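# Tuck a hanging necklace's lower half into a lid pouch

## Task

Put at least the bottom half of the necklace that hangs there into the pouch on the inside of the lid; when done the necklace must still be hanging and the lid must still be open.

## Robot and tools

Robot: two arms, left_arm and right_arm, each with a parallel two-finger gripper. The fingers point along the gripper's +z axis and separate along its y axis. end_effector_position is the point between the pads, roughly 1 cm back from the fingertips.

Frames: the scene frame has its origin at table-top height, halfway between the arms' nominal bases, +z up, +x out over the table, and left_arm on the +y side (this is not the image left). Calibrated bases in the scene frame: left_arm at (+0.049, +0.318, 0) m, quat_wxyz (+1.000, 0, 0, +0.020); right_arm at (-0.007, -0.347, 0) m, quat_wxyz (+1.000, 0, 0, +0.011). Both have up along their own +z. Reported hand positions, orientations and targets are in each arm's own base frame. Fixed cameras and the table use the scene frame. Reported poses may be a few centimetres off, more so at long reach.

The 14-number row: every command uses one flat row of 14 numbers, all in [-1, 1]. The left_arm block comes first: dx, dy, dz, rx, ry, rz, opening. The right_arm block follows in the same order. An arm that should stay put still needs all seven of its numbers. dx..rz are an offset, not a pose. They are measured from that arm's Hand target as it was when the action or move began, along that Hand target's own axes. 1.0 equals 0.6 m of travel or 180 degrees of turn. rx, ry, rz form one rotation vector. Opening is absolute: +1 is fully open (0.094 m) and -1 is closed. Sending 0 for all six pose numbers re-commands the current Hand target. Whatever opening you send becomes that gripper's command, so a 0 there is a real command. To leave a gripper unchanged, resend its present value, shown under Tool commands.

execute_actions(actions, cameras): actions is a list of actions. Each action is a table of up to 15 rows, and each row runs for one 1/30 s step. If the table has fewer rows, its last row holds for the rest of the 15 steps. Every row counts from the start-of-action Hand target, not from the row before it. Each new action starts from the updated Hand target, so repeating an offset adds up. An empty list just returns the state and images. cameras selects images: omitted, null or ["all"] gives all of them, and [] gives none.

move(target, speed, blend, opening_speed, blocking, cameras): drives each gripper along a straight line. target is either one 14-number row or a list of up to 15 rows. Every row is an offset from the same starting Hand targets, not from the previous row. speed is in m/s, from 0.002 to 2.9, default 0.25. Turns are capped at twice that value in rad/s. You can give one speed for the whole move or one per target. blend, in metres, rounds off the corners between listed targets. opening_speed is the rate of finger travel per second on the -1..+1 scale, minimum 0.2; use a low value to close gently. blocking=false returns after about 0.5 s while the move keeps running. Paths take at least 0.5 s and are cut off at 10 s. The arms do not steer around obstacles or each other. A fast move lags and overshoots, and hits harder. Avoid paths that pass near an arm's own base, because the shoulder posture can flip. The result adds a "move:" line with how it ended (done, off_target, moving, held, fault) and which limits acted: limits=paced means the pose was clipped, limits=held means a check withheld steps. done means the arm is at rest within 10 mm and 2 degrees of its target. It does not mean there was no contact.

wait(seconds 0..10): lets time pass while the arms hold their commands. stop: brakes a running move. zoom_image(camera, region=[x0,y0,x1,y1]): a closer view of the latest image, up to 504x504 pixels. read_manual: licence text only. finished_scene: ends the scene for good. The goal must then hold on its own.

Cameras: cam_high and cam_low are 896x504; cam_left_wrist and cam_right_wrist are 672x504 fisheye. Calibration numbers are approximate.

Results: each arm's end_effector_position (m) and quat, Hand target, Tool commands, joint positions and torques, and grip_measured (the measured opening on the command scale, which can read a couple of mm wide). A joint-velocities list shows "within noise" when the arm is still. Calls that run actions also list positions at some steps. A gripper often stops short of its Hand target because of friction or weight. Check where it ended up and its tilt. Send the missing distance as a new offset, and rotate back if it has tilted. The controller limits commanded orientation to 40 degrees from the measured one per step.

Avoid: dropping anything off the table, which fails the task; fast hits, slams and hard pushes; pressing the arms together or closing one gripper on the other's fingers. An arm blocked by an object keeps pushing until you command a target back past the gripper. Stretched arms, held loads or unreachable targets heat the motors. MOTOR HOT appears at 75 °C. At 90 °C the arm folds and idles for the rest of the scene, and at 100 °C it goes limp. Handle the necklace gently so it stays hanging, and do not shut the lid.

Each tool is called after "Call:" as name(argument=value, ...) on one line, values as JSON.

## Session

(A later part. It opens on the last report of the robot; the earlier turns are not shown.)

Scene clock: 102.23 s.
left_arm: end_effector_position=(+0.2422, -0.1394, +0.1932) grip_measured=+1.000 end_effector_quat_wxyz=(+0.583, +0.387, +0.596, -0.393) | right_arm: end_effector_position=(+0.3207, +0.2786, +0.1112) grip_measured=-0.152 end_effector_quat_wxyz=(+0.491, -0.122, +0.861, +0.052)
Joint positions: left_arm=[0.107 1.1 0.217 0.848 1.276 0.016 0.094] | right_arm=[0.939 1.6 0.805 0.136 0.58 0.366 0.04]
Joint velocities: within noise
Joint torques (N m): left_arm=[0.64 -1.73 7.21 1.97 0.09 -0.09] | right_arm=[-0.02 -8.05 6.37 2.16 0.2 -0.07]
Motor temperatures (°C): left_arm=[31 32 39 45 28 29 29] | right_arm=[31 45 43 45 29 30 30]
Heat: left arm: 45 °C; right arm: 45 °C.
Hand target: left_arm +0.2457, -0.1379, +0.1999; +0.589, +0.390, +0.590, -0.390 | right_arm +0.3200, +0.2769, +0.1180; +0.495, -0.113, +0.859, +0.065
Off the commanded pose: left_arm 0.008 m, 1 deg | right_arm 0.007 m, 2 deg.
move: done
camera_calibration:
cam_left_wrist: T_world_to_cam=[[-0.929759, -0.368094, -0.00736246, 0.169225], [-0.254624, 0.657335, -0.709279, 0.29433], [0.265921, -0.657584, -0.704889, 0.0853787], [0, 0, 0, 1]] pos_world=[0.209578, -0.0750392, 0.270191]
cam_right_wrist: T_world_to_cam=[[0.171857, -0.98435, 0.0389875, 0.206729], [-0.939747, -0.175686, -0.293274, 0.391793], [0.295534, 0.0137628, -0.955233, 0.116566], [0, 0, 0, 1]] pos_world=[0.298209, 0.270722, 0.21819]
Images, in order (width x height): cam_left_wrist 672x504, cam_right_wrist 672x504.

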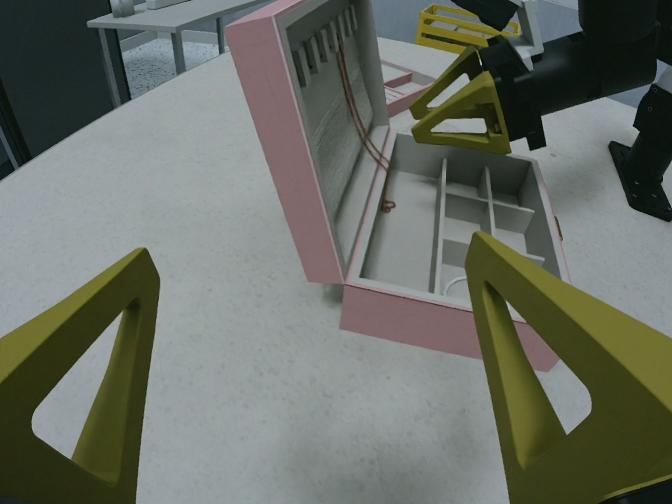

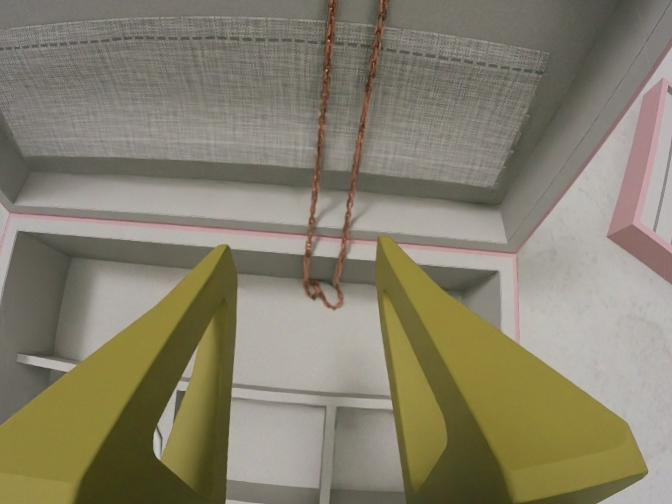

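Call:
move(target=[0,0,0,0,0,0,1, 0.0005,-0.0173,0.0527,0.0337,0,0.0194,-0.15], speed=0.1, cameras=["cam_left_wrist","cam_right_wrist"])

Call:
zoom_image(camera="cam_left_wrist", region=[260, 0, 460, 240])

Scene clock: 106.03 s.
left_arm: end_effector_position=(+0.2422, -0.1394, +0.1932) grip_measured=+1.000 end_effector_quat_wxyz=(+0.583, +0.387, +0.596, -0.393) | right_arm: end_effector_position=(+0.3432, +0.2721, +0.1006) grip_measured=-0.152 end_effector_quat_wxyz=(+0.494, -0.072, +0.866, +0.034)
Joint positions: left_arm=[0.107 1.1 0.217 0.848 1.276 0.016 0.094] | right_arm=[0.903 1.69 0.856 0.154 0.627 0.429 0.04]
Joint velocities: within noise
Joint torques (N m): left_arm=[0.25 -1.77 7.17 1.88 0.11 -0.1] | right_arm=[-0.01 -5.12 9.21 2.12 0.49 -0.09]
Motor temperatures (°C): left_arm=[31 32 39 45 28 29 29] | right_arm=[31 45 43 45 29 30 30]
Heat: left arm: 45 °C; right arm: 45 °C.
Hand target: left_arm +0.2457, -0.1379, +0.1999; +0.589, +0.390, +0.590, -0.390 | right_arm +0.3490, +0.2740, +0.1020; +0.498, -0.061, +0.864, +0.035
Off the commanded pose: left_arm 0.008 m, 1 deg | right_arm 0.006 m, 1 deg.
move: done
camera_calibration:
cam_left_wrist: T_world_to_cam=[[-0.929759, -0.368094, -0.00736246, 0.169225], [-0.254624, 0.657335, -0.709279, 0.29433], [0.265921, -0.657584, -0.704889, 0.0853787], [0, 0, 0, 1]] pos_world=[0.209578, -0.0750392, 0.270191]
cam_right_wrist: T_world_to_cam=[[0.0679658, -0.997472, 0.020766, 0.237919], [-0.952644, -0.0710667, -0.295665, 0.384922], [0.296394, 0.000312491, -0.955066, 0.103264], [0, 0, 0, 1]] pos_world=[0.319917, 0.26464, 0.207491]
Images, in order (width x height): cam_left_wrist 672x504, cam_right_wrist 672x504.

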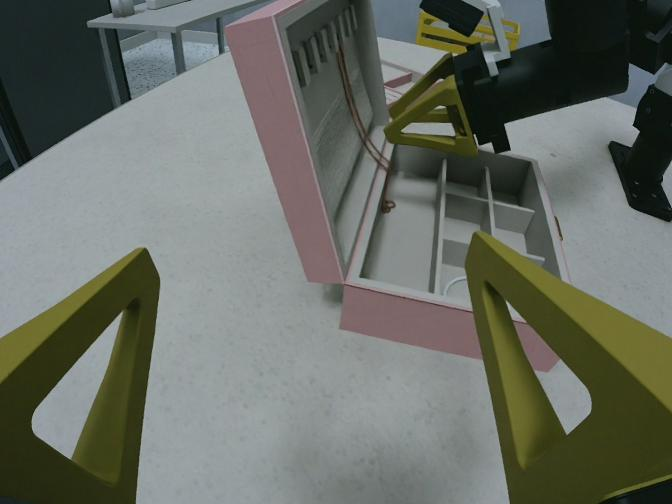

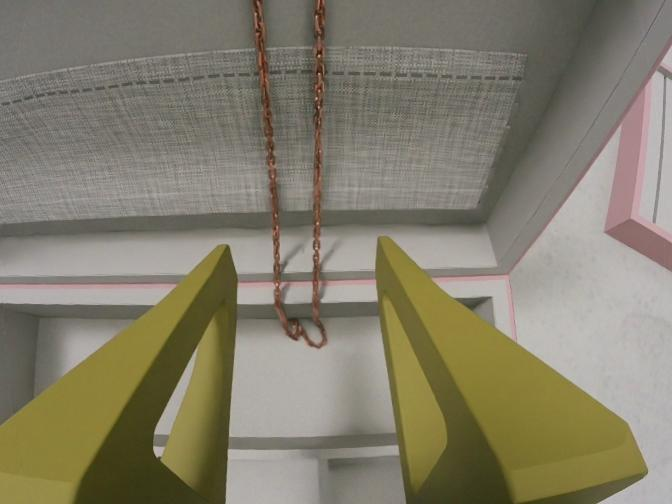

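Scaled by 2.100 from the camera's 672x504 image, which has a finer 960x720 frame.

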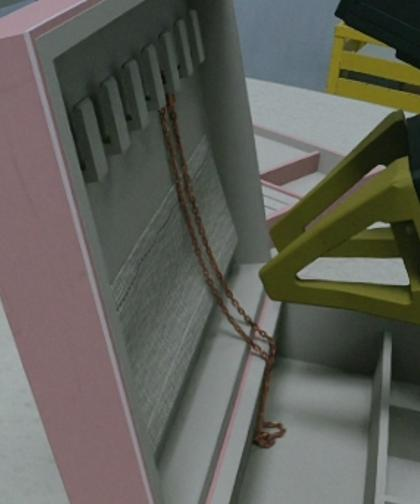

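Call:
move(target=[0,0,0,0,0,0,1, 0.0042,0.0055,0.030,0,0,0,-0.15], speed=0.06, cameras=["cam_left_wrist","cam_right_wrist"])

Call:
zoom_image(camera="cam_left_wrist", region=[260, 0, 460, 240])

Scene clock: 107.33 s.
left_arm: end_effector_position=(+0.2422, -0.1394, +0.1932) grip_measured=+1.000 end_effector_quat_wxyz=(+0.583, +0.387, +0.596, -0.393) | right_arm: end_effector_position=(+0.3578, +0.2750, +0.0913) grip_measured=-0.152 end_effector_quat_wxyz=(+0.498, -0.061, +0.865, +0.032)
Joint positions: left_arm=[0.107 1.1 0.217 0.848 1.276 0.016 0.094] | right_arm=[0.881 1.759 0.885 0.204 0.628 0.429 0.04]
Joint velocities: within noise
Joint torques (N m): left_arm=[0.2 -1.65 7.28 1.93 0.08 -0.13] | right_arm=[-0.01 -5.52 9.07 2.12 0.27 -0.23]
Motor temperatures (°C): left_arm=[31 32 39 45 28 29 29] | right_arm=[31 45 43 45 29 30 30]
Heat: left arm: 45 °C; right arm: 45 °C.
Hand target: left_arm +0.2457, -0.1379, +0.1999; +0.589, +0.390, +0.590, -0.390 | right_arm +0.3627, +0.2792, +0.0907; +0.498, -0.061, +0.864, +0.035
Off the commanded pose: left_arm 0.008 m, 1 deg | right_arm 0.007 m, 0 deg.
move: done
camera_calibration:
cam_left_wrist: T_world_to_cam=[[-0.929759, -0.368094, -0.00736246, 0.169225], [-0.254624, 0.657335, -0.709279, 0.29433], [0.265921, -0.657584, -0.704889, 0.0853787], [0, 0, 0, 1]] pos_world=[0.209578, -0.0750392, 0.270191]
cam_right_wrist: T_world_to_cam=[[0.0455794, -0.998876, 0.0129895, 0.249168], [-0.952, -0.0473729, -0.302409, 0.390107], [0.302684, 0.0014176, -0.95309, 0.0873415], [0, 0, 0, 1]] pos_world=[0.333588, 0.267245, 0.197979]
Images, in order (width x height): cam_left_wrist 672x504, cam_right_wrist 672x504.

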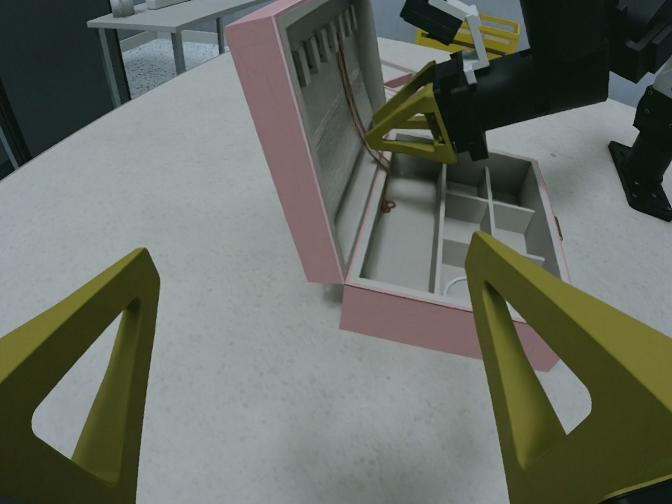

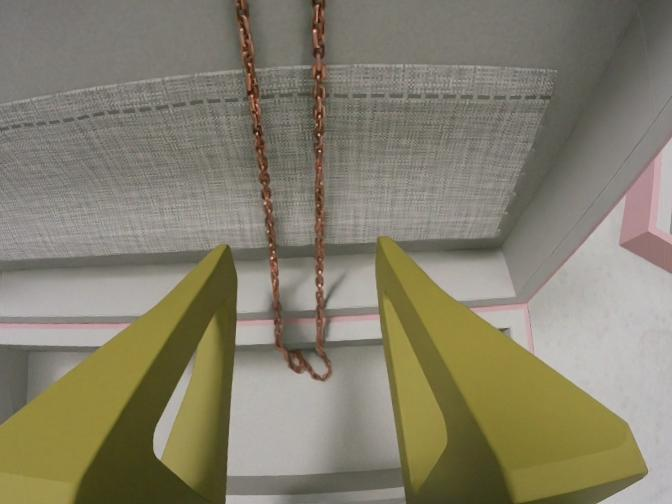

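Scaled by 2.100 from the camera's 672x504 image, which has a finer 960x720 frame.

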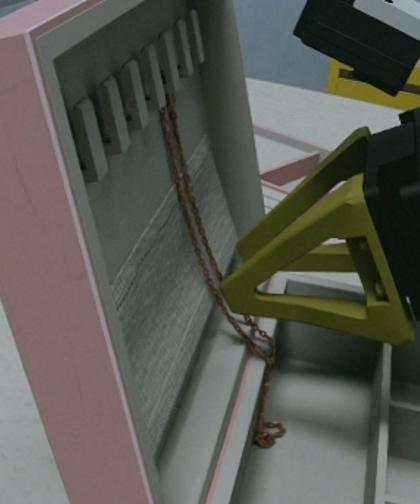

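Call:
move(target=[0,0,0,0,0,0,1, 0.001,0.0025,0.0167,0,0,0,-0.15], speed=0.04, cameras=["cam_left_wrist","cam_right_wrist"])

Call:
zoom_image(camera="cam_left_wrist", region=[260, 0, 460, 240])

Scene clock: 108.33 s.
left_arm: end_effector_position=(+0.2422, -0.1394, +0.1932) grip_measured=+1.000 end_effector_quat_wxyz=(+0.583, +0.387, +0.596, -0.393) | right_arm: end_effector_position=(+0.3659, +0.2774, +0.0865) grip_measured=-0.152 end_effector_quat_wxyz=(+0.499, -0.056, +0.864, +0.033)
Joint positions: left_arm=[0.107 1.1 0.217 0.848 1.276 0.016 0.094] | right_arm=[0.868 1.796 0.905 0.228 0.622 0.427 0.04]
Joint velocities: within noise
Joint torques (N m): left_arm=[0.34 -1.65 7.21 1.95 0.07 -0.07] | right_arm=[-0.05 -5.7 8.99 2.14 0.24 -0.32]
Motor temperatures (°C): left_arm=[31 31 39 45 28 29 29] | right_arm=[31 45 43 45 29 30 30]
Heat: left arm: 45 °C; right arm: 45 °C.
Hand target: left_arm +0.2457, -0.1379, +0.1999; +0.589, +0.390, +0.590, -0.390 | right_arm +0.3707, +0.2820, +0.0851; +0.498, -0.061, +0.864, +0.035
Off the commanded pose: left_arm 0.008 m, 1 deg | right_arm 0.007 m, 1 deg.
move: done
camera_calibration:
cam_left_wrist: T_world_to_cam=[[-0.929759, -0.368094, -0.00736246, 0.169225], [-0.254624, 0.657335, -0.709279, 0.29433], [0.265921, -0.657584, -0.704889, 0.0853787], [0, 0, 0, 1]] pos_world=[0.209578, -0.0750392, 0.270191]
cam_right_wrist: T_world_to_cam=[[0.0388039, -0.99922, 0.00730214, 0.254256], [-0.951841, -0.0391861, -0.304077, 0.394388], [0.304126, 0.00484889, -0.952619, 0.0787402], [0, 0, 0, 1]] pos_world=[0.341582, 0.269131, 0.193077]
Images, in order (width x height): cam_left_wrist 672x504, cam_right_wrist 672x504.

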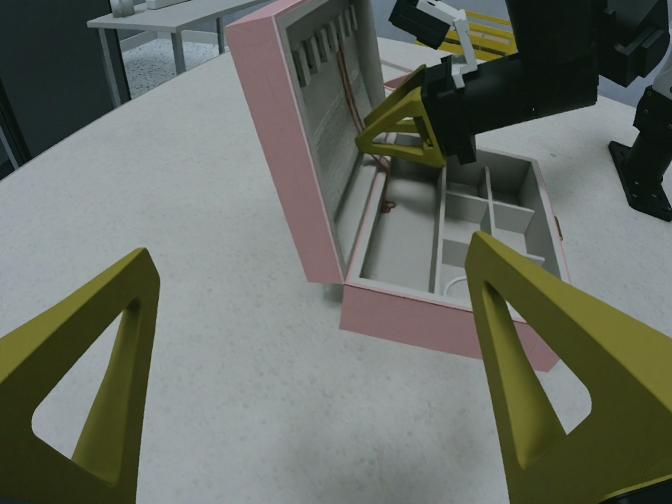

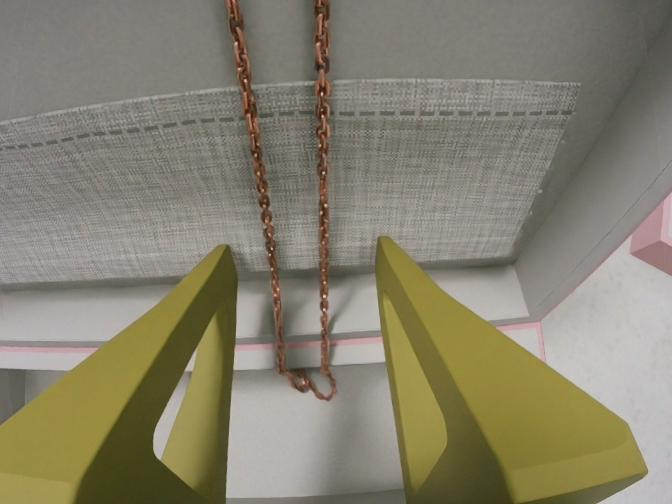

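Scaled by 2.100 from the camera's 672x504 image, which has a finer 960x720 frame.

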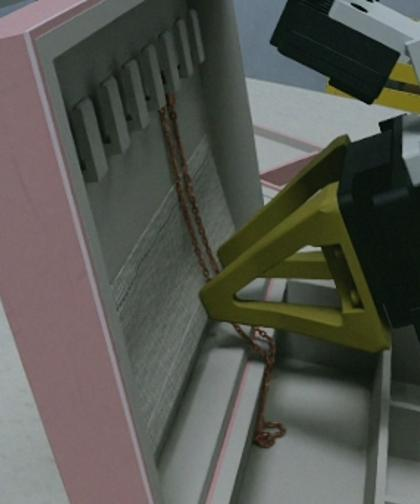

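Call:
move(target=[0,0,0,0,0,0,1, 0,0,0,0,0,0,-0.9], speed=0.04, opening_speed=0.5, cameras=["cam_left_wrist","cam_right_wrist"])

Call:
zoom_image(camera="cam_right_wrist", region=[180, 120, 440, 420])

Scene clock: 110.20 s.
left_arm: end_effector_position=(+0.2422, -0.1394, +0.1932) grip_measured=+1.000 end_effector_quat_wxyz=(+0.583, +0.387, +0.596, -0.393) | right_arm: end_effector_position=(+0.3660, +0.2776, +0.0866) grip_measured=-0.897 end_effector_quat_wxyz=(+0.499, -0.056, +0.864, +0.033)
Joint positions: left_arm=[0.107 1.1 0.217 0.848 1.276 0.016 0.094] | right_arm=[0.868 1.796 0.905 0.229 0.621 0.427 0.005]
Joint velocities: within noise
Joint torques (N m): left_arm=[0.17 -1.83 7.04 1.93 0.08 -0.08] | right_arm=[-0.06 -5.65 9.01 2.15 0.23 -0.31]
Motor temperatures (°C): left_arm=[31 31 39 45 28 29 29] | right_arm=[31 45 43 45 29 30 30]
Heat: left arm: 45 °C; right arm: 45 °C.
Hand target: left_arm +0.2457, -0.1379, +0.1999; +0.589, +0.390, +0.590, -0.390 | right_arm +0.3707, +0.2820, +0.0851; +0.498, -0.061, +0.864, +0.035
Off the commanded pose: left_arm 0.008 m, 1 deg | right_arm 0.007 m, 1 deg.
move: done
camera_calibration:
cam_left_wrist: T_world_to_cam=[[-0.929759, -0.368094, -0.00736246, 0.169225], [-0.254624, 0.657335, -0.709279, 0.29433], [0.265921, -0.657584, -0.704889, 0.0853787], [0, 0, 0, 1]] pos_world=[0.209578, -0.0750392, 0.270191]
cam_right_wrist: T_world_to_cam=[[0.0393782, -0.999204, 0.00643483, 0.254317], [-0.951788, -0.0394686, -0.304207, 0.394505], [0.304218, 0.00585452, -0.952584, 0.0785261], [0, 0, 0, 1]] pos_world=[0.341581, 0.269225, 0.193177]
Images, in order (width x height): cam_left_wrist 672x504, cam_right_wrist 672x504.

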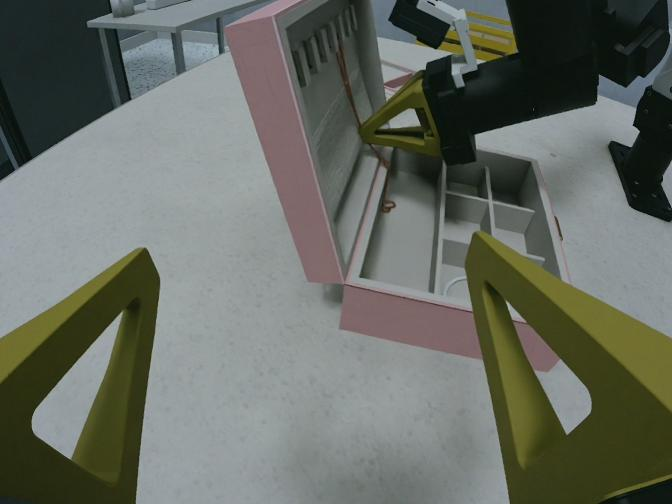

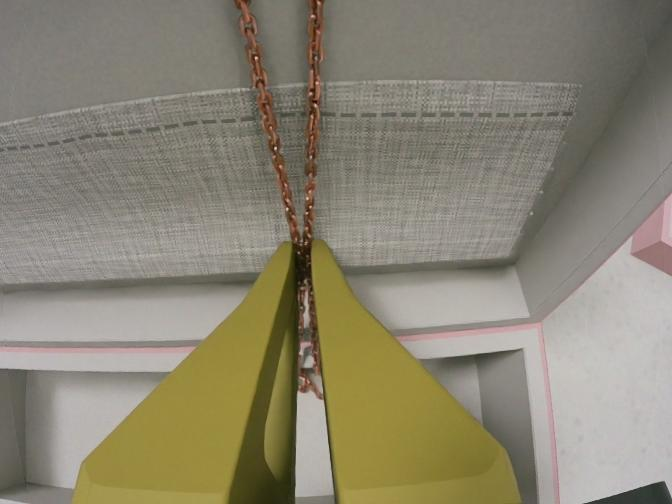

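Scaled by 1.680 from the camera's 672x504 image, which has a finer 960x720 frame.

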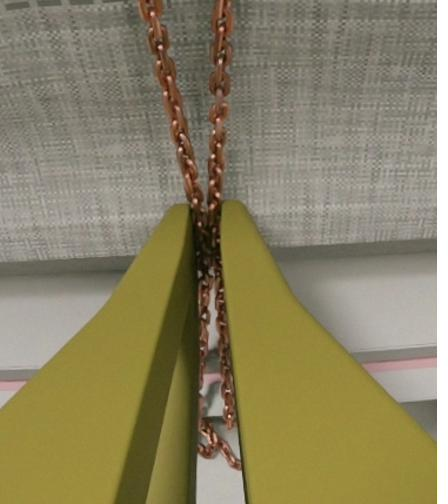

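Call:
move(target=[0,0,0,0,0,0,1, 0,0,0,0,0,0,-1], speed=0.04, opening_speed=0.2, cameras=["cam_right_wrist"])

Call:
zoom_image(camera="cam_right_wrist", region=[180, 120, 440, 420])

Scene clock: 111.47 s.
left_arm: end_effector_position=(+0.2422, -0.1394, +0.1932) grip_measured=+1.000 end_effector_quat_wxyz=(+0.583, +0.387, +0.596, -0.393) | right_arm: end_effector_position=(+0.3661, +0.2779, +0.0869) grip_measured=-0.986 end_effector_quat_wxyz=(+0.499, -0.056, +0.864, +0.034)
Joint positions: left_arm=[0.107 1.1 0.217 0.848 1.276 0.016 0.094] | right_arm=[0.868 1.796 0.905 0.231 0.62 0.427 0.001]
Joint velocities: within noise
Joint torques (N m): left_arm=[0.36 -1.52 7.02 1.94 0.03 -0.11] | right_arm=[-0.08 -5.7 8.98 2.12 0.24 -0.32]
Motor temperatures (°C): left_arm=[31 31 39 45 28 29 29] | right_arm=[31 45 43 45 29 30 30]
Heat: left arm: 45 °C; right arm: 45 °C.
Hand target: left_arm +0.2457, -0.1379, +0.1999; +0.589, +0.390, +0.590, -0.390 | right_arm +0.3707, +0.2820, +0.0851; +0.498, -0.061, +0.864, +0.035
Off the commanded pose: left_arm 0.008 m, 1 deg | right_arm 0.006 m, 1 deg.
move: done
camera_calibration:
cam_right_wrist: T_world_to_cam=[[0.0402643, -0.999179, 0.00453989, 0.254462], [-0.95153, -0.0397299, -0.30498, 0.394697], [0.30491, 0.00795997, -0.952348, 0.077867], [0, 0, 0, 1]] pos_world=[0.341577, 0.269314, 0.193376]
Images, in order (width x height): cam_right_wrist 672x504.

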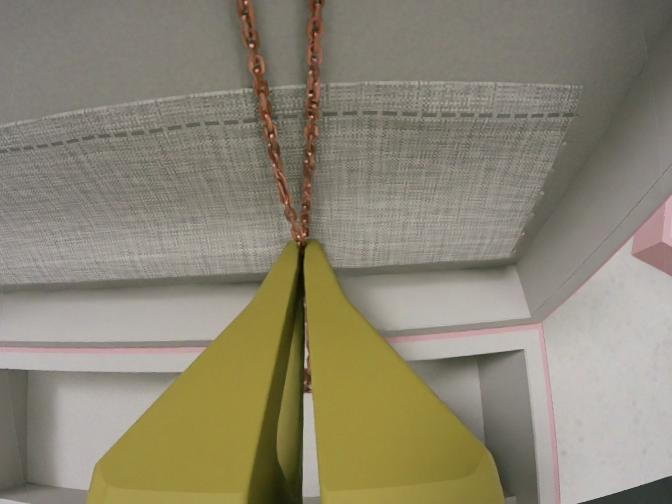

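Scaled by 1.680 from the camera's 672x504 image, which has a finer 960x720 frame.

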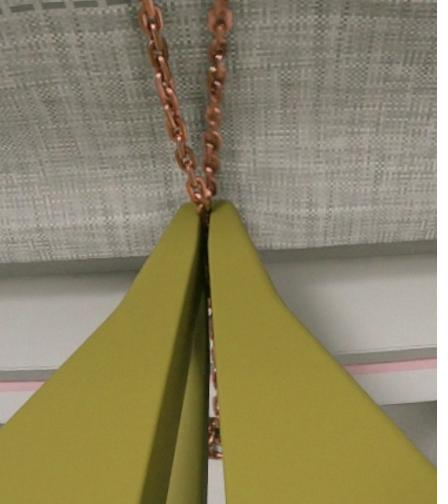

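Call:
move(target=[0,0,0,0,0,0,1, -0.0539,-0.0083,-0.0728,0,0,0,-1], speed=0.06, cameras=["cam_left_wrist","cam_right_wrist"])

Call:
zoom_image(camera="cam_left_wrist", region=[260, 0, 500, 280])

Scene clock: 113.57 s.
left_arm: end_effector_position=(+0.2422, -0.1394, +0.1932) grip_measured=+1.000 end_effector_quat_wxyz=(+0.583, +0.387, +0.596, -0.393) | right_arm: end_effector_position=(+0.3493, +0.2717, +0.1189) grip_measured=-0.987 end_effector_quat_wxyz=(+0.488, -0.072, +0.870, +0.025)
Joint positions: left_arm=[0.107 1.1 0.217 0.848 1.276 0.016 0.094] | right_arm=[0.89 1.669 0.933 0.035 0.625 0.428 0.001]
Joint velocities: within noise
Joint torques (N m): left_arm=[0.32 -1.61 7.24 1.92 0.07 -0.11] | right_arm=[0.68 -8.62 9.46 1.85 0.44 -0.07]
Motor temperatures (°C): left_arm=[31 31 39 45 28 29 29] | right_arm=[31 45 43 45 29 30 30]
Heat: left arm: 45 °C; right arm: 45 °C.
Hand target: left_arm +0.2457, -0.1379, +0.1999; +0.589, +0.390, +0.590, -0.390 | right_arm +0.3501, +0.2739, +0.1350; +0.498, -0.061, +0.864, +0.035
Off the commanded pose: left_arm 0.008 m, 1 deg | right_arm 0.016 m, 2 deg.
move: off_target (right_arm)
camera_calibration:
cam_left_wrist: T_world_to_cam=[[-0.929759, -0.368094, -0.00736246, 0.169225], [-0.254624, 0.657335, -0.709279, 0.29433], [0.265921, -0.657584, -0.704889, 0.0853787], [0, 0, 0, 1]] pos_world=[0.209578, -0.0750392, 0.270191]
cam_right_wrist: T_world_to_cam=[[0.0579591, -0.997675, 0.0358481, 0.238539], [-0.957311, -0.0657285, -0.281488, 0.394558], [0.283189, -0.018003, -0.958895, 0.128901], [0, 0, 0, 1]] pos_world=[0.327386, 0.266239, 0.226115]
Images, in order (width x height): cam_left_wrist 672x504, cam_right_wrist 672x504.

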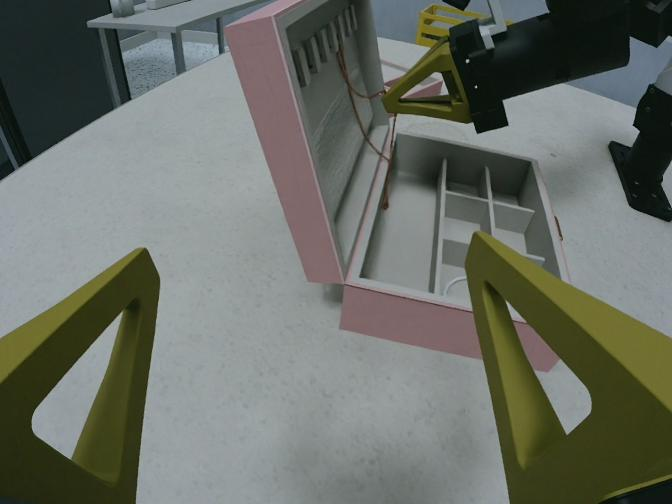

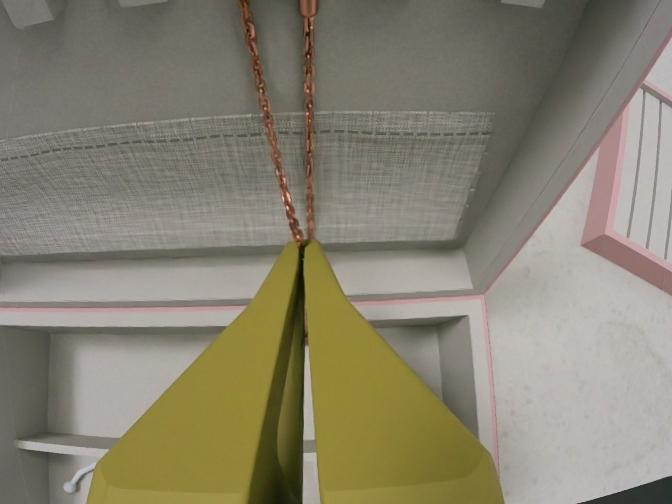

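Scaled by 1.800 from the camera's 672x504 image, which has a finer 960x720 frame.

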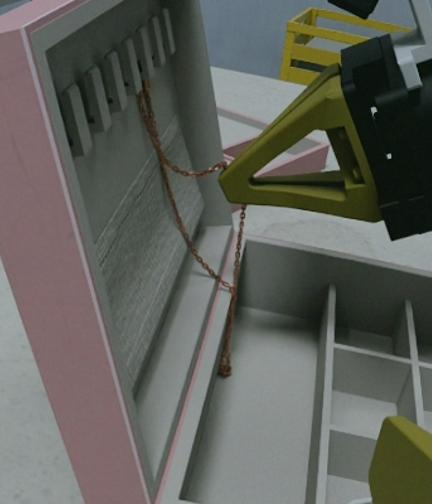

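Call:
zoom_image(camera="cam_right_wrist", region=[180, 0, 440, 360])

Call:
zoom_image(camera="cam_left_wrist", region=[310, 30, 430, 220])

Scaled by 1.400 from the camera's 672x504 image, which has a finer 960x720 frame.

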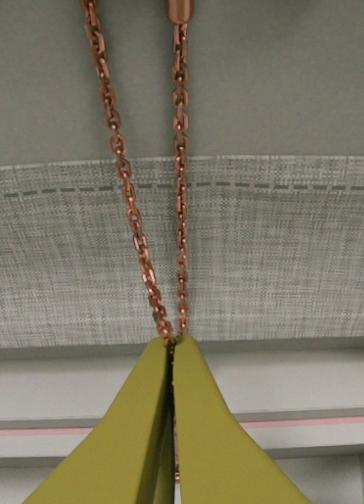

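Scaled by 2.653 from the camera's 672x504 image, which has a finer 960x720 frame.

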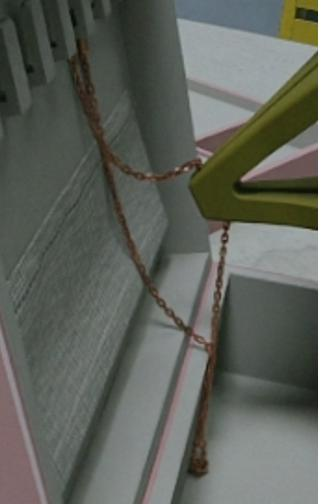

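Call:
move(target=[0,0,0,0,0,0,1, 0.0539,0.0083,0.0728,0,0,0,-1], speed=0.08, cameras=["cam_left_wrist","cam_right_wrist"])

Call:
zoom_image(camera="cam_left_wrist", region=[310, 30, 430, 220])

Scene clock: 115.77 s.
left_arm: end_effector_position=(+0.2422, -0.1394, +0.1932) grip_measured=+1.000 end_effector_quat_wxyz=(+0.583, +0.387, +0.596, -0.393) | right_arm: end_effector_position=(+0.3710, +0.2831, +0.0958) grip_measured=-0.987 end_effector_quat_wxyz=(+0.506, -0.052, +0.860, +0.040)
Joint positions: left_arm=[0.107 1.1 0.217 0.848 1.276 0.016 0.094] | right_arm=[0.868 1.798 0.933 0.226 0.621 0.427 0.001]
Joint velocities: within noise
Joint torques (N m): left_arm=[0.4 -1.69 7.05 1.93 0.05 -0.1] | right_arm=[-0.06 -6.02 6.38 2.16 0.22 -0.31]
Motor temperatures (°C): left_arm=[31 31 39 45 28 29 29] | right_arm=[31 44 43 45 29 30 31]
Heat: left arm: 45 °C; right arm: 45 °C.
Hand target: left_arm +0.2457, -0.1379, +0.1999; +0.589, +0.390, +0.590, -0.390 | right_arm +0.3708, +0.2818, +0.0851; +0.498, -0.061, +0.864, +0.035
Off the commanded pose: left_arm 0.008 m, 1 deg | right_arm 0.011 m, 2 deg.
move: off_target (right_arm)
camera_calibration:
cam_left_wrist: T_world_to_cam=[[-0.929759, -0.368094, -0.00736246, 0.169225], [-0.254624, 0.657335, -0.709279, 0.29433], [0.265921, -0.657584, -0.704889, 0.0853787], [0, 0, 0, 1]] pos_world=[0.209578, -0.0750392, 0.270191]
cam_right_wrist: T_world_to_cam=[[0.0387477, -0.999189, -0.0109293, 0.261459], [-0.946991, -0.0332284, -0.319537, 0.400154], [0.318915, 0.0227313, -0.947511, 0.0749596], [0, 0, 0, 1]] pos_world=[0.344906, 0.272839, 0.201747]
Images, in order (width x height): cam_left_wrist 672x504, cam_right_wrist 672x504.

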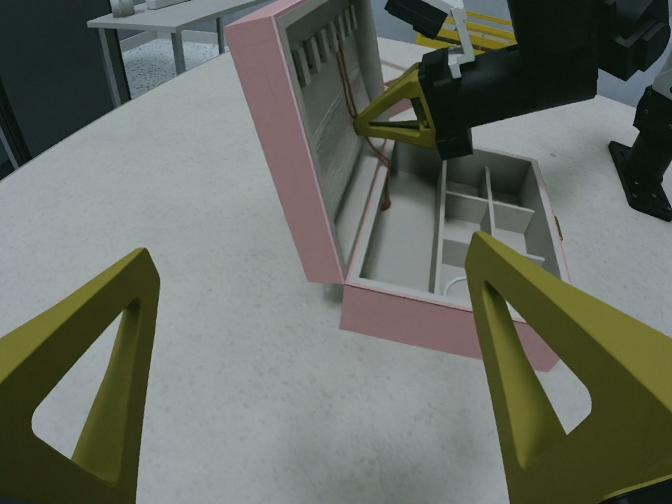

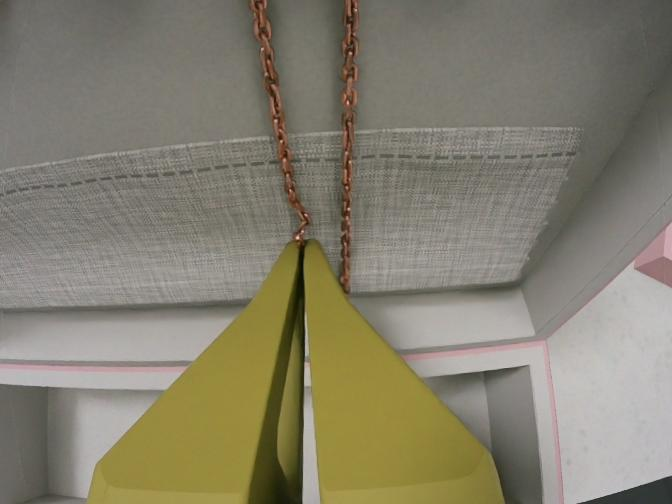

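Scaled by 2.653 from the camera's 672x504 image, which has a finer 960x720 frame.

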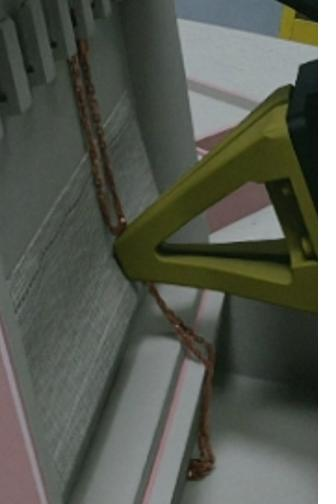

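Call:
move(target=[[0,0,0,0,0,0,1, 0,0.0,-0.045,0,0,0,-1]], speed=0.08, cameras=["cam_left_wrist","cam_right_wrist"])

Call:
zoom_image(camera="cam_left_wrist", region=[310, 30, 430, 220])

Scene clock: 118.27 s.
left_arm: end_effector_position=(+0.2422, -0.1394, +0.1932) grip_measured=+1.000 end_effector_quat_wxyz=(+0.583, +0.387, +0.596, -0.393) | right_arm: end_effector_position=(+0.3510, +0.2827, +0.0933) grip_measured=-0.987 end_effector_quat_wxyz=(+0.497, -0.067, +0.865, +0.035)
Joint positions: left_arm=[0.107 1.1 0.217 0.848 1.276 0.016 0.094] | right_arm=[0.907 1.755 0.895 0.182 0.637 0.438 0.001]
Joint velocities: within noise
Joint torques (N m): left_arm=[0.38 -1.59 6.95 1.92 0.1 -0.09] | right_arm=[0.57 -9.14 6.12 1.87 0.41 -0.06]
Motor temperatures (°C): left_arm=[31 31 39 45 28 29 29] | right_arm=[31 44 43 45 29 30 31]
Heat: left arm: 45 °C; right arm: 45 °C.
Hand target: left_arm +0.2457, -0.1379, +0.1999; +0.589, +0.390, +0.590, -0.390 | right_arm +0.3476, +0.2788, +0.0988; +0.498, -0.061, +0.864, +0.035
Off the commanded pose: left_arm 0.008 m, 1 deg | right_arm 0.007 m, 1 deg.
move: done
camera_calibration:
cam_left_wrist: T_world_to_cam=[[-0.929759, -0.368094, -0.00736246, 0.169225], [-0.254624, 0.657335, -0.709279, 0.29433], [0.265921, -0.657584, -0.704889, 0.0853787], [0, 0, 0, 1]] pos_world=[0.209578, -0.0750392, 0.270191]
cam_right_wrist: T_world_to_cam=[[0.0598196, -0.998091, 0.015383, 0.251659], [-0.951877, -0.0616768, -0.300211, 0.388374], [0.300587, 0.00331577, -0.953749, 0.0915971], [0, 0, 0, 1]] pos_world=[0.327097, 0.274829, 0.200083]
Images, in order (width x height): cam_left_wrist 672x504, cam_right_wrist 672x504.

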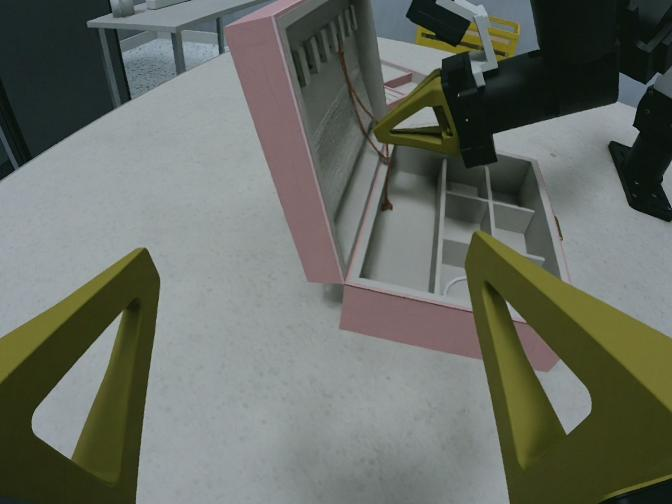

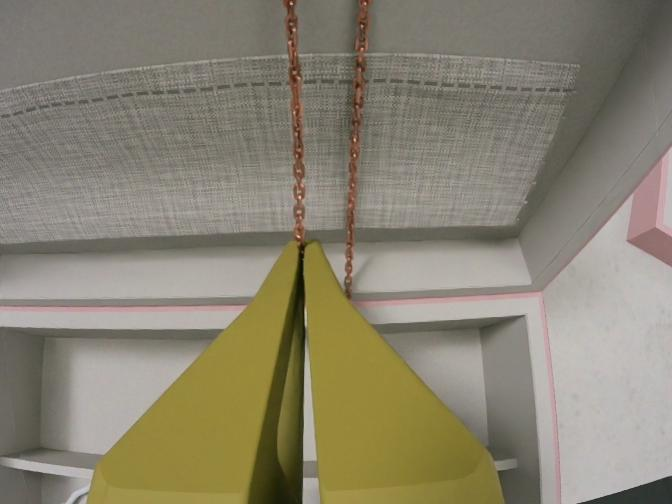

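Scaled by 2.653 from the camera's 672x504 image, which has a finer 960x720 frame.

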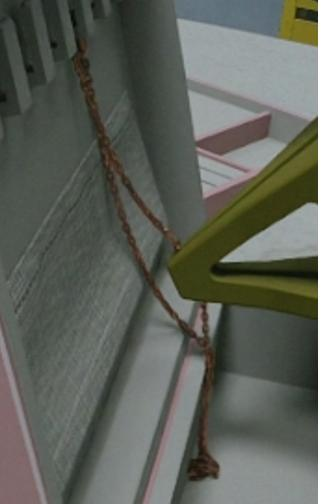

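Call:
move(target=[0,0,0,0,0,0,1, 0,0,0,0,0,0,-0.25], speed=0.05, opening_speed=0.8, cameras=["cam_left_wrist","cam_right_wrist"])

Call:
zoom_image(camera="cam_left_wrist", region=[310, 30, 430, 220])

Scene clock: 119.57 s.
left_arm: end_effector_position=(+0.2422, -0.1394, +0.1932) grip_measured=+1.000 end_effector_quat_wxyz=(+0.583, +0.387, +0.596, -0.393) | right_arm: end_effector_position=(+0.3510, +0.2825, +0.0933) grip_measured=-0.252 end_effector_quat_wxyz=(+0.497, -0.067, +0.865, +0.034)
Joint positions: left_arm=[0.107 1.1 0.217 0.848 1.276 0.016 0.094] | right_arm=[0.907 1.755 0.895 0.181 0.638 0.439 0.035]
Joint velocities: within noise
Joint torques (N m): left_arm=[0.31 -1.7 7.17 1.92 0.08 -0.04] | right_arm=[0.59 -9.14 6.15 1.89 0.43 -0.06]
Motor temperatures (°C): left_arm=[31 31 39 45 28 29 29] | right_arm=[31 44 43 45 29 30 31]
Heat: left arm: 45 °C; right arm: 45 °C.
Hand target: left_arm +0.2457, -0.1379, +0.1999; +0.589, +0.390, +0.590, -0.390 | right_arm +0.3476, +0.2787, +0.0988; +0.498, -0.061, +0.864, +0.035
Off the commanded pose: left_arm 0.008 m, 1 deg | right_arm 0.007 m, 1 deg.
move: done
camera_calibration:
cam_left_wrist: T_world_to_cam=[[-0.929759, -0.368094, -0.00736246, 0.169225], [-0.254624, 0.657335, -0.709279, 0.29433], [0.265921, -0.657584, -0.704889, 0.0853787], [0, 0, 0, 1]] pos_world=[0.209578, -0.0750392, 0.270191]
cam_right_wrist: T_world_to_cam=[[0.0587929, -0.998147, 0.0156934, 0.251854], [-0.952, -0.0607915, -0.3, 0.388094], [0.300398, 0.00269774, -0.95381, 0.091746], [0, 0, 0, 1]] pos_world=[0.327098, 0.274733, 0.199984]
Images, in order (width x height): cam_left_wrist 672x504, cam_right_wrist 672x504.

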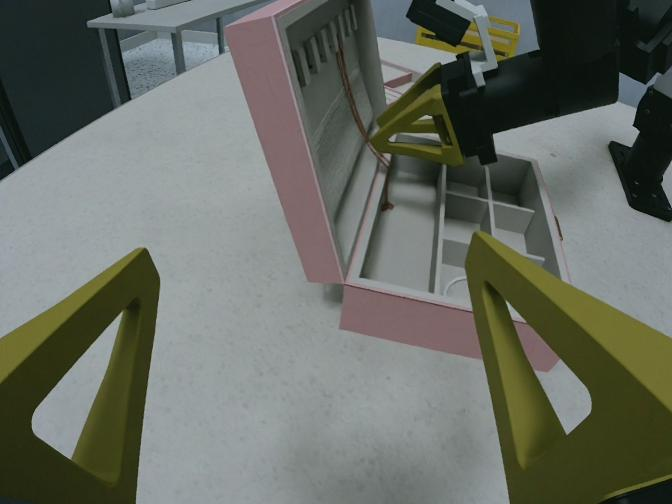

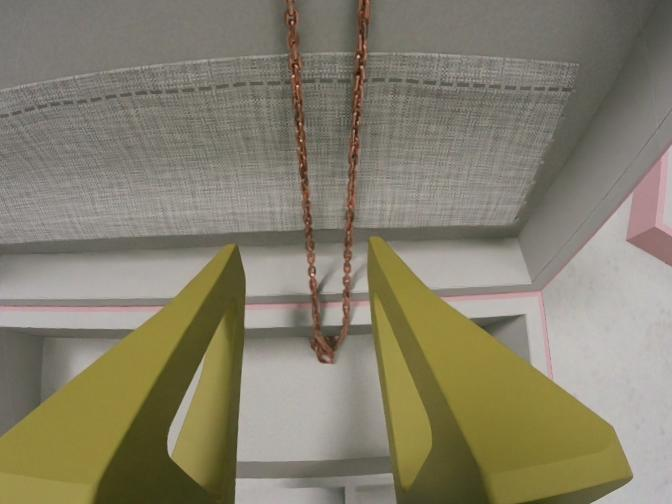

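Scaled by 2.653 from the camera's 672x504 image, which has a finer 960x720 frame.

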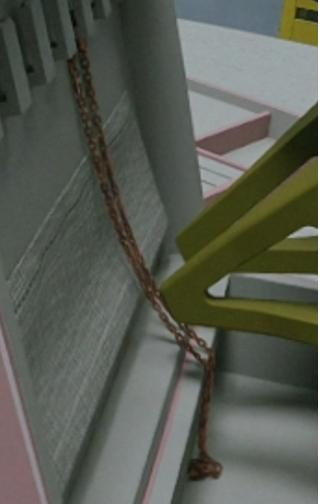

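Call:
move(target=[0,0,0,0,0,0,1, 0.0048,-0.0144,0.0199,0,0,0,-0.36], speed=0.06, cameras=["cam_left_wrist","cam_right_wrist"])

Scene clock: 122.00 s.
left_arm: end_effector_position=(+0.2422, -0.1394, +0.1933) grip_measured=+1.000 end_effector_quat_wxyz=(+0.583, +0.387, +0.596, -0.393) | right_arm: end_effector_position=(+0.3584, +0.2727, +0.0917) grip_measured=-0.358 end_effector_quat_wxyz=(+0.500, -0.054, +0.864, +0.034)
Joint positions: left_arm=[0.107 1.1 0.217 0.849 1.276 0.016 0.094] | right_arm=[0.877 1.755 0.877 0.216 0.63 0.436 0.03]
Joint velocities: within noise
Joint torques (N m): left_arm=[0.32 -1.76 7.15 1.89 0.04 -0.12] | right_arm=[0.01 -7.42 6.08 2.11 0.21 -0.33]
Motor temperatures (°C): left_arm=[31 31 39 46 28 29 29] | right_arm=[31 45 43 46 29 30 31]
Heat: left arm: 46 °C; right arm: 46 °C.
Hand target: left_arm +0.2457, -0.1379, +0.1999; +0.589, +0.390, +0.590, -0.390 | right_arm +0.3576, +0.2714, +0.0903; +0.498, -0.061, +0.864, +0.035
Off the commanded pose: left_arm 0.008 m, 1 deg | right_arm 0.002 m, 1 deg.
move: done
camera_calibration:
cam_left_wrist: T_world_to_cam=[[-0.929754, -0.3681, -0.00775784, 0.169238], [-0.254347, 0.657385, -0.709333, 0.294265], [0.266205, -0.657532, -0.704831, 0.0853336], [0, 0, 0, 1]] pos_world=[0.209479, -0.0750391, 0.27019]
cam_right_wrist: T_world_to_cam=[[0.0366409, -0.999325, 0.00269959, 0.251073], [-0.951077, -0.0357009, -0.306885, 0.387586], [0.306775, 0.00867704, -0.951743, 0.0839571], [0, 0, 0, 1]] pos_world=[0.333668, 0.264012, 0.198172]
Images, in order (width x height): cam_left_wrist 672x504, cam_right_wrist 672x504.

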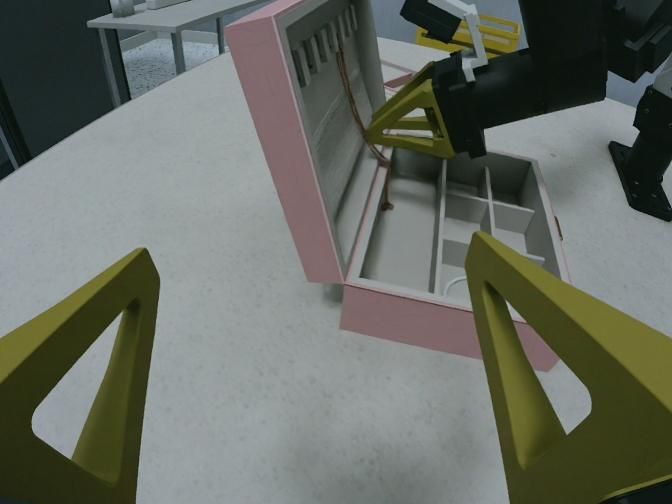

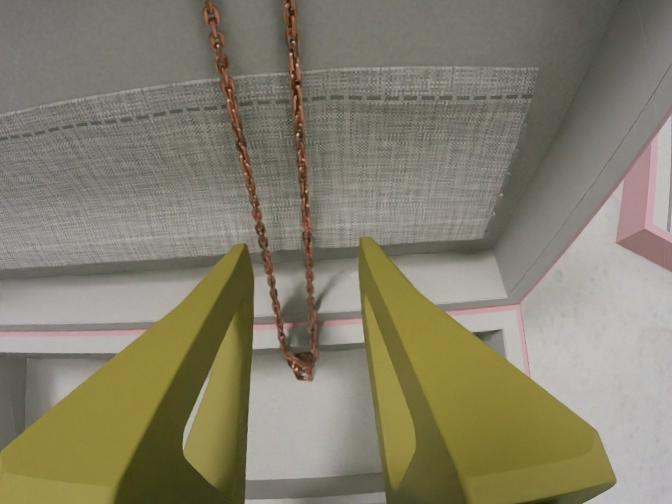

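Call:
move(target=[0,0,0,0,0,0,1, 0.0021,0.0125,0.0129,0,0,0,-0.36], speed=0.05, cameras=["cam_right_wrist"])

Scene clock: 123.23 s.
left_arm: end_effector_position=(+0.2422, -0.1394, +0.1933) grip_measured=+1.000 end_effector_quat_wxyz=(+0.583, +0.387, +0.596, -0.393) | right_arm: end_effector_position=(+0.3590, +0.2735, +0.0856) grip_measured=-0.358 end_effector_quat_wxyz=(+0.498, -0.056, +0.865, +0.032)
Joint positions: left_arm=[0.107 1.1 0.217 0.849 1.276 0.016 0.094] | right_arm=[0.877 1.774 0.877 0.227 0.629 0.436 0.03]
Joint velocities: within noise
Joint torques (N m): left_arm=[0.36 -1.62 7.12 1.93 0.09 -0.06] | right_arm=[0.35 -5.63 8.99 2.14 0.27 -0.29]
Motor temperatures (°C): left_arm=[31 31 39 46 28 29 29] | right_arm=[31 45 43 46 29 30 31]
Heat: left arm: 46 °C; right arm: 46 °C.
Hand target: left_arm +0.2457, -0.1379, +0.1999; +0.589, +0.390, +0.590, -0.390 | right_arm +0.3626, +0.2797, +0.0853; +0.498, -0.061, +0.864, +0.035
Off the commanded pose: left_arm 0.008 m, 1 deg | right_arm 0.007 m, 1 deg.
move: done
camera_calibration:
cam_right_wrist: T_world_to_cam=[[0.0369543, -0.999283, 0.00822589, 0.251293], [-0.952618, -0.0377131, -0.301823, 0.387041], [0.301917, 0.00331754, -0.953329, 0.0812219], [0, 0, 0, 1]] pos_world=[0.334893, 0.265439, 0.192182]
Images, in order (width x height): cam_right_wrist 672x504.

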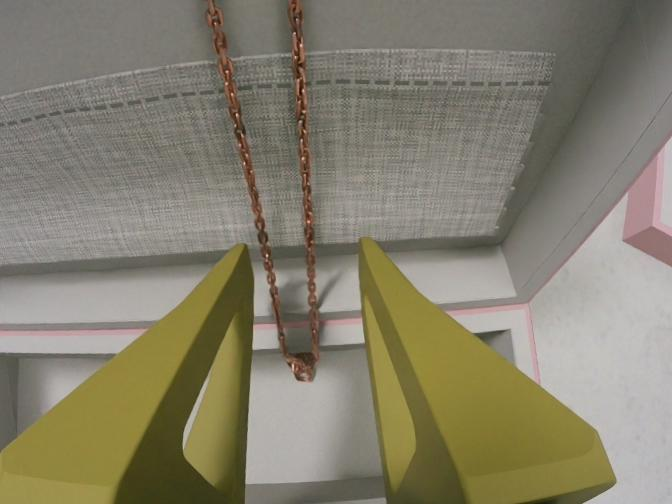

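Call:
move(target=[0,0,0,0,0,0,1, -0.002,0.0095,0.0105,0,0,0,-0.42], speed=0.05, cameras=["cam_right_wrist","cam_left_wrist"])

Call:
zoom_image(camera="cam_left_wrist", region=[310, 30, 430, 220])

Scene clock: 124.13 s.
left_arm: end_effector_position=(+0.2422, -0.1394, +0.1933) grip_measured=+1.000 end_effector_quat_wxyz=(+0.583, +0.387, +0.596, -0.393) | right_arm: end_effector_position=(+0.3644, +0.2800, +0.0847) grip_measured=-0.418 end_effector_quat_wxyz=(+0.499, -0.055, +0.864, +0.033)
Joint positions: left_arm=[0.107 1.1 0.217 0.849 1.276 0.016 0.094] | right_arm=[0.877 1.804 0.909 0.228 0.629 0.436 0.027]
Joint velocities: within noise
Joint torques (N m): left_arm=[0.34 -1.65 7.27 1.96 0.06 -0.08] | right_arm=[0.38 -5.7 8.99 2.13 0.26 -0.3]
Motor temperatures (°C): left_arm=[31 31 39 46 28 29 29] | right_arm=[31 44 43 46 29 30 31]
Heat: left arm: 46 °C; right arm: 46 °C.
Hand target: left_arm +0.2457, -0.1379, +0.1999; +0.589, +0.390, +0.590, -0.390 | right_arm +0.3677, +0.2862, +0.0831; +0.498, -0.061, +0.864, +0.035
Off the commanded pose: left_arm 0.008 m, 1 deg | right_arm 0.007 m, 1 deg.
move: done
camera_calibration:
cam_left_wrist: T_world_to_cam=[[-0.929754, -0.3681, -0.00775784, 0.169238], [-0.254347, 0.657385, -0.709333, 0.294265], [0.266205, -0.657532, -0.704831, 0.0853336], [0, 0, 0, 1]] pos_world=[0.209479, -0.0750391, 0.27019]
cam_right_wrist: T_world_to_cam=[[0.0370194, -0.999297, 0.0059259, 0.257813], [-0.952014, -0.0370693, -0.303802, 0.391948], [0.303808, 0.00560502, -0.952717, 0.0773907], [0, 0, 0, 1]] pos_world=[0.340084, 0.271728, 0.191278]
Images, in order (width x height): cam_left_wrist 672x504, cam_right_wrist 672x504.

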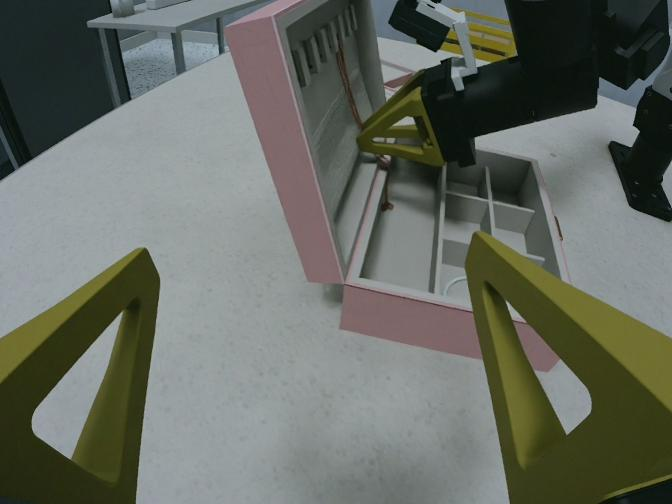

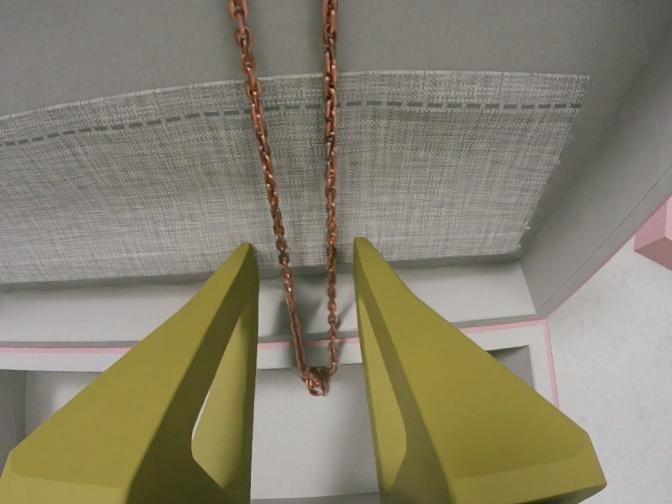

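Scaled by 2.653 from the camera's 672x504 image, which has a finer 960x720 frame.

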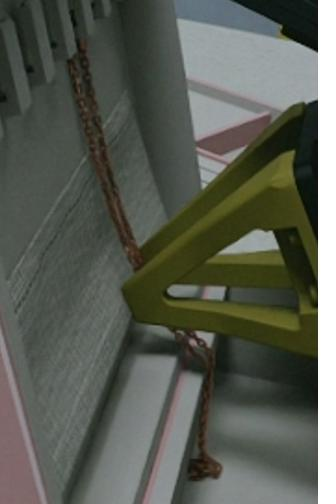

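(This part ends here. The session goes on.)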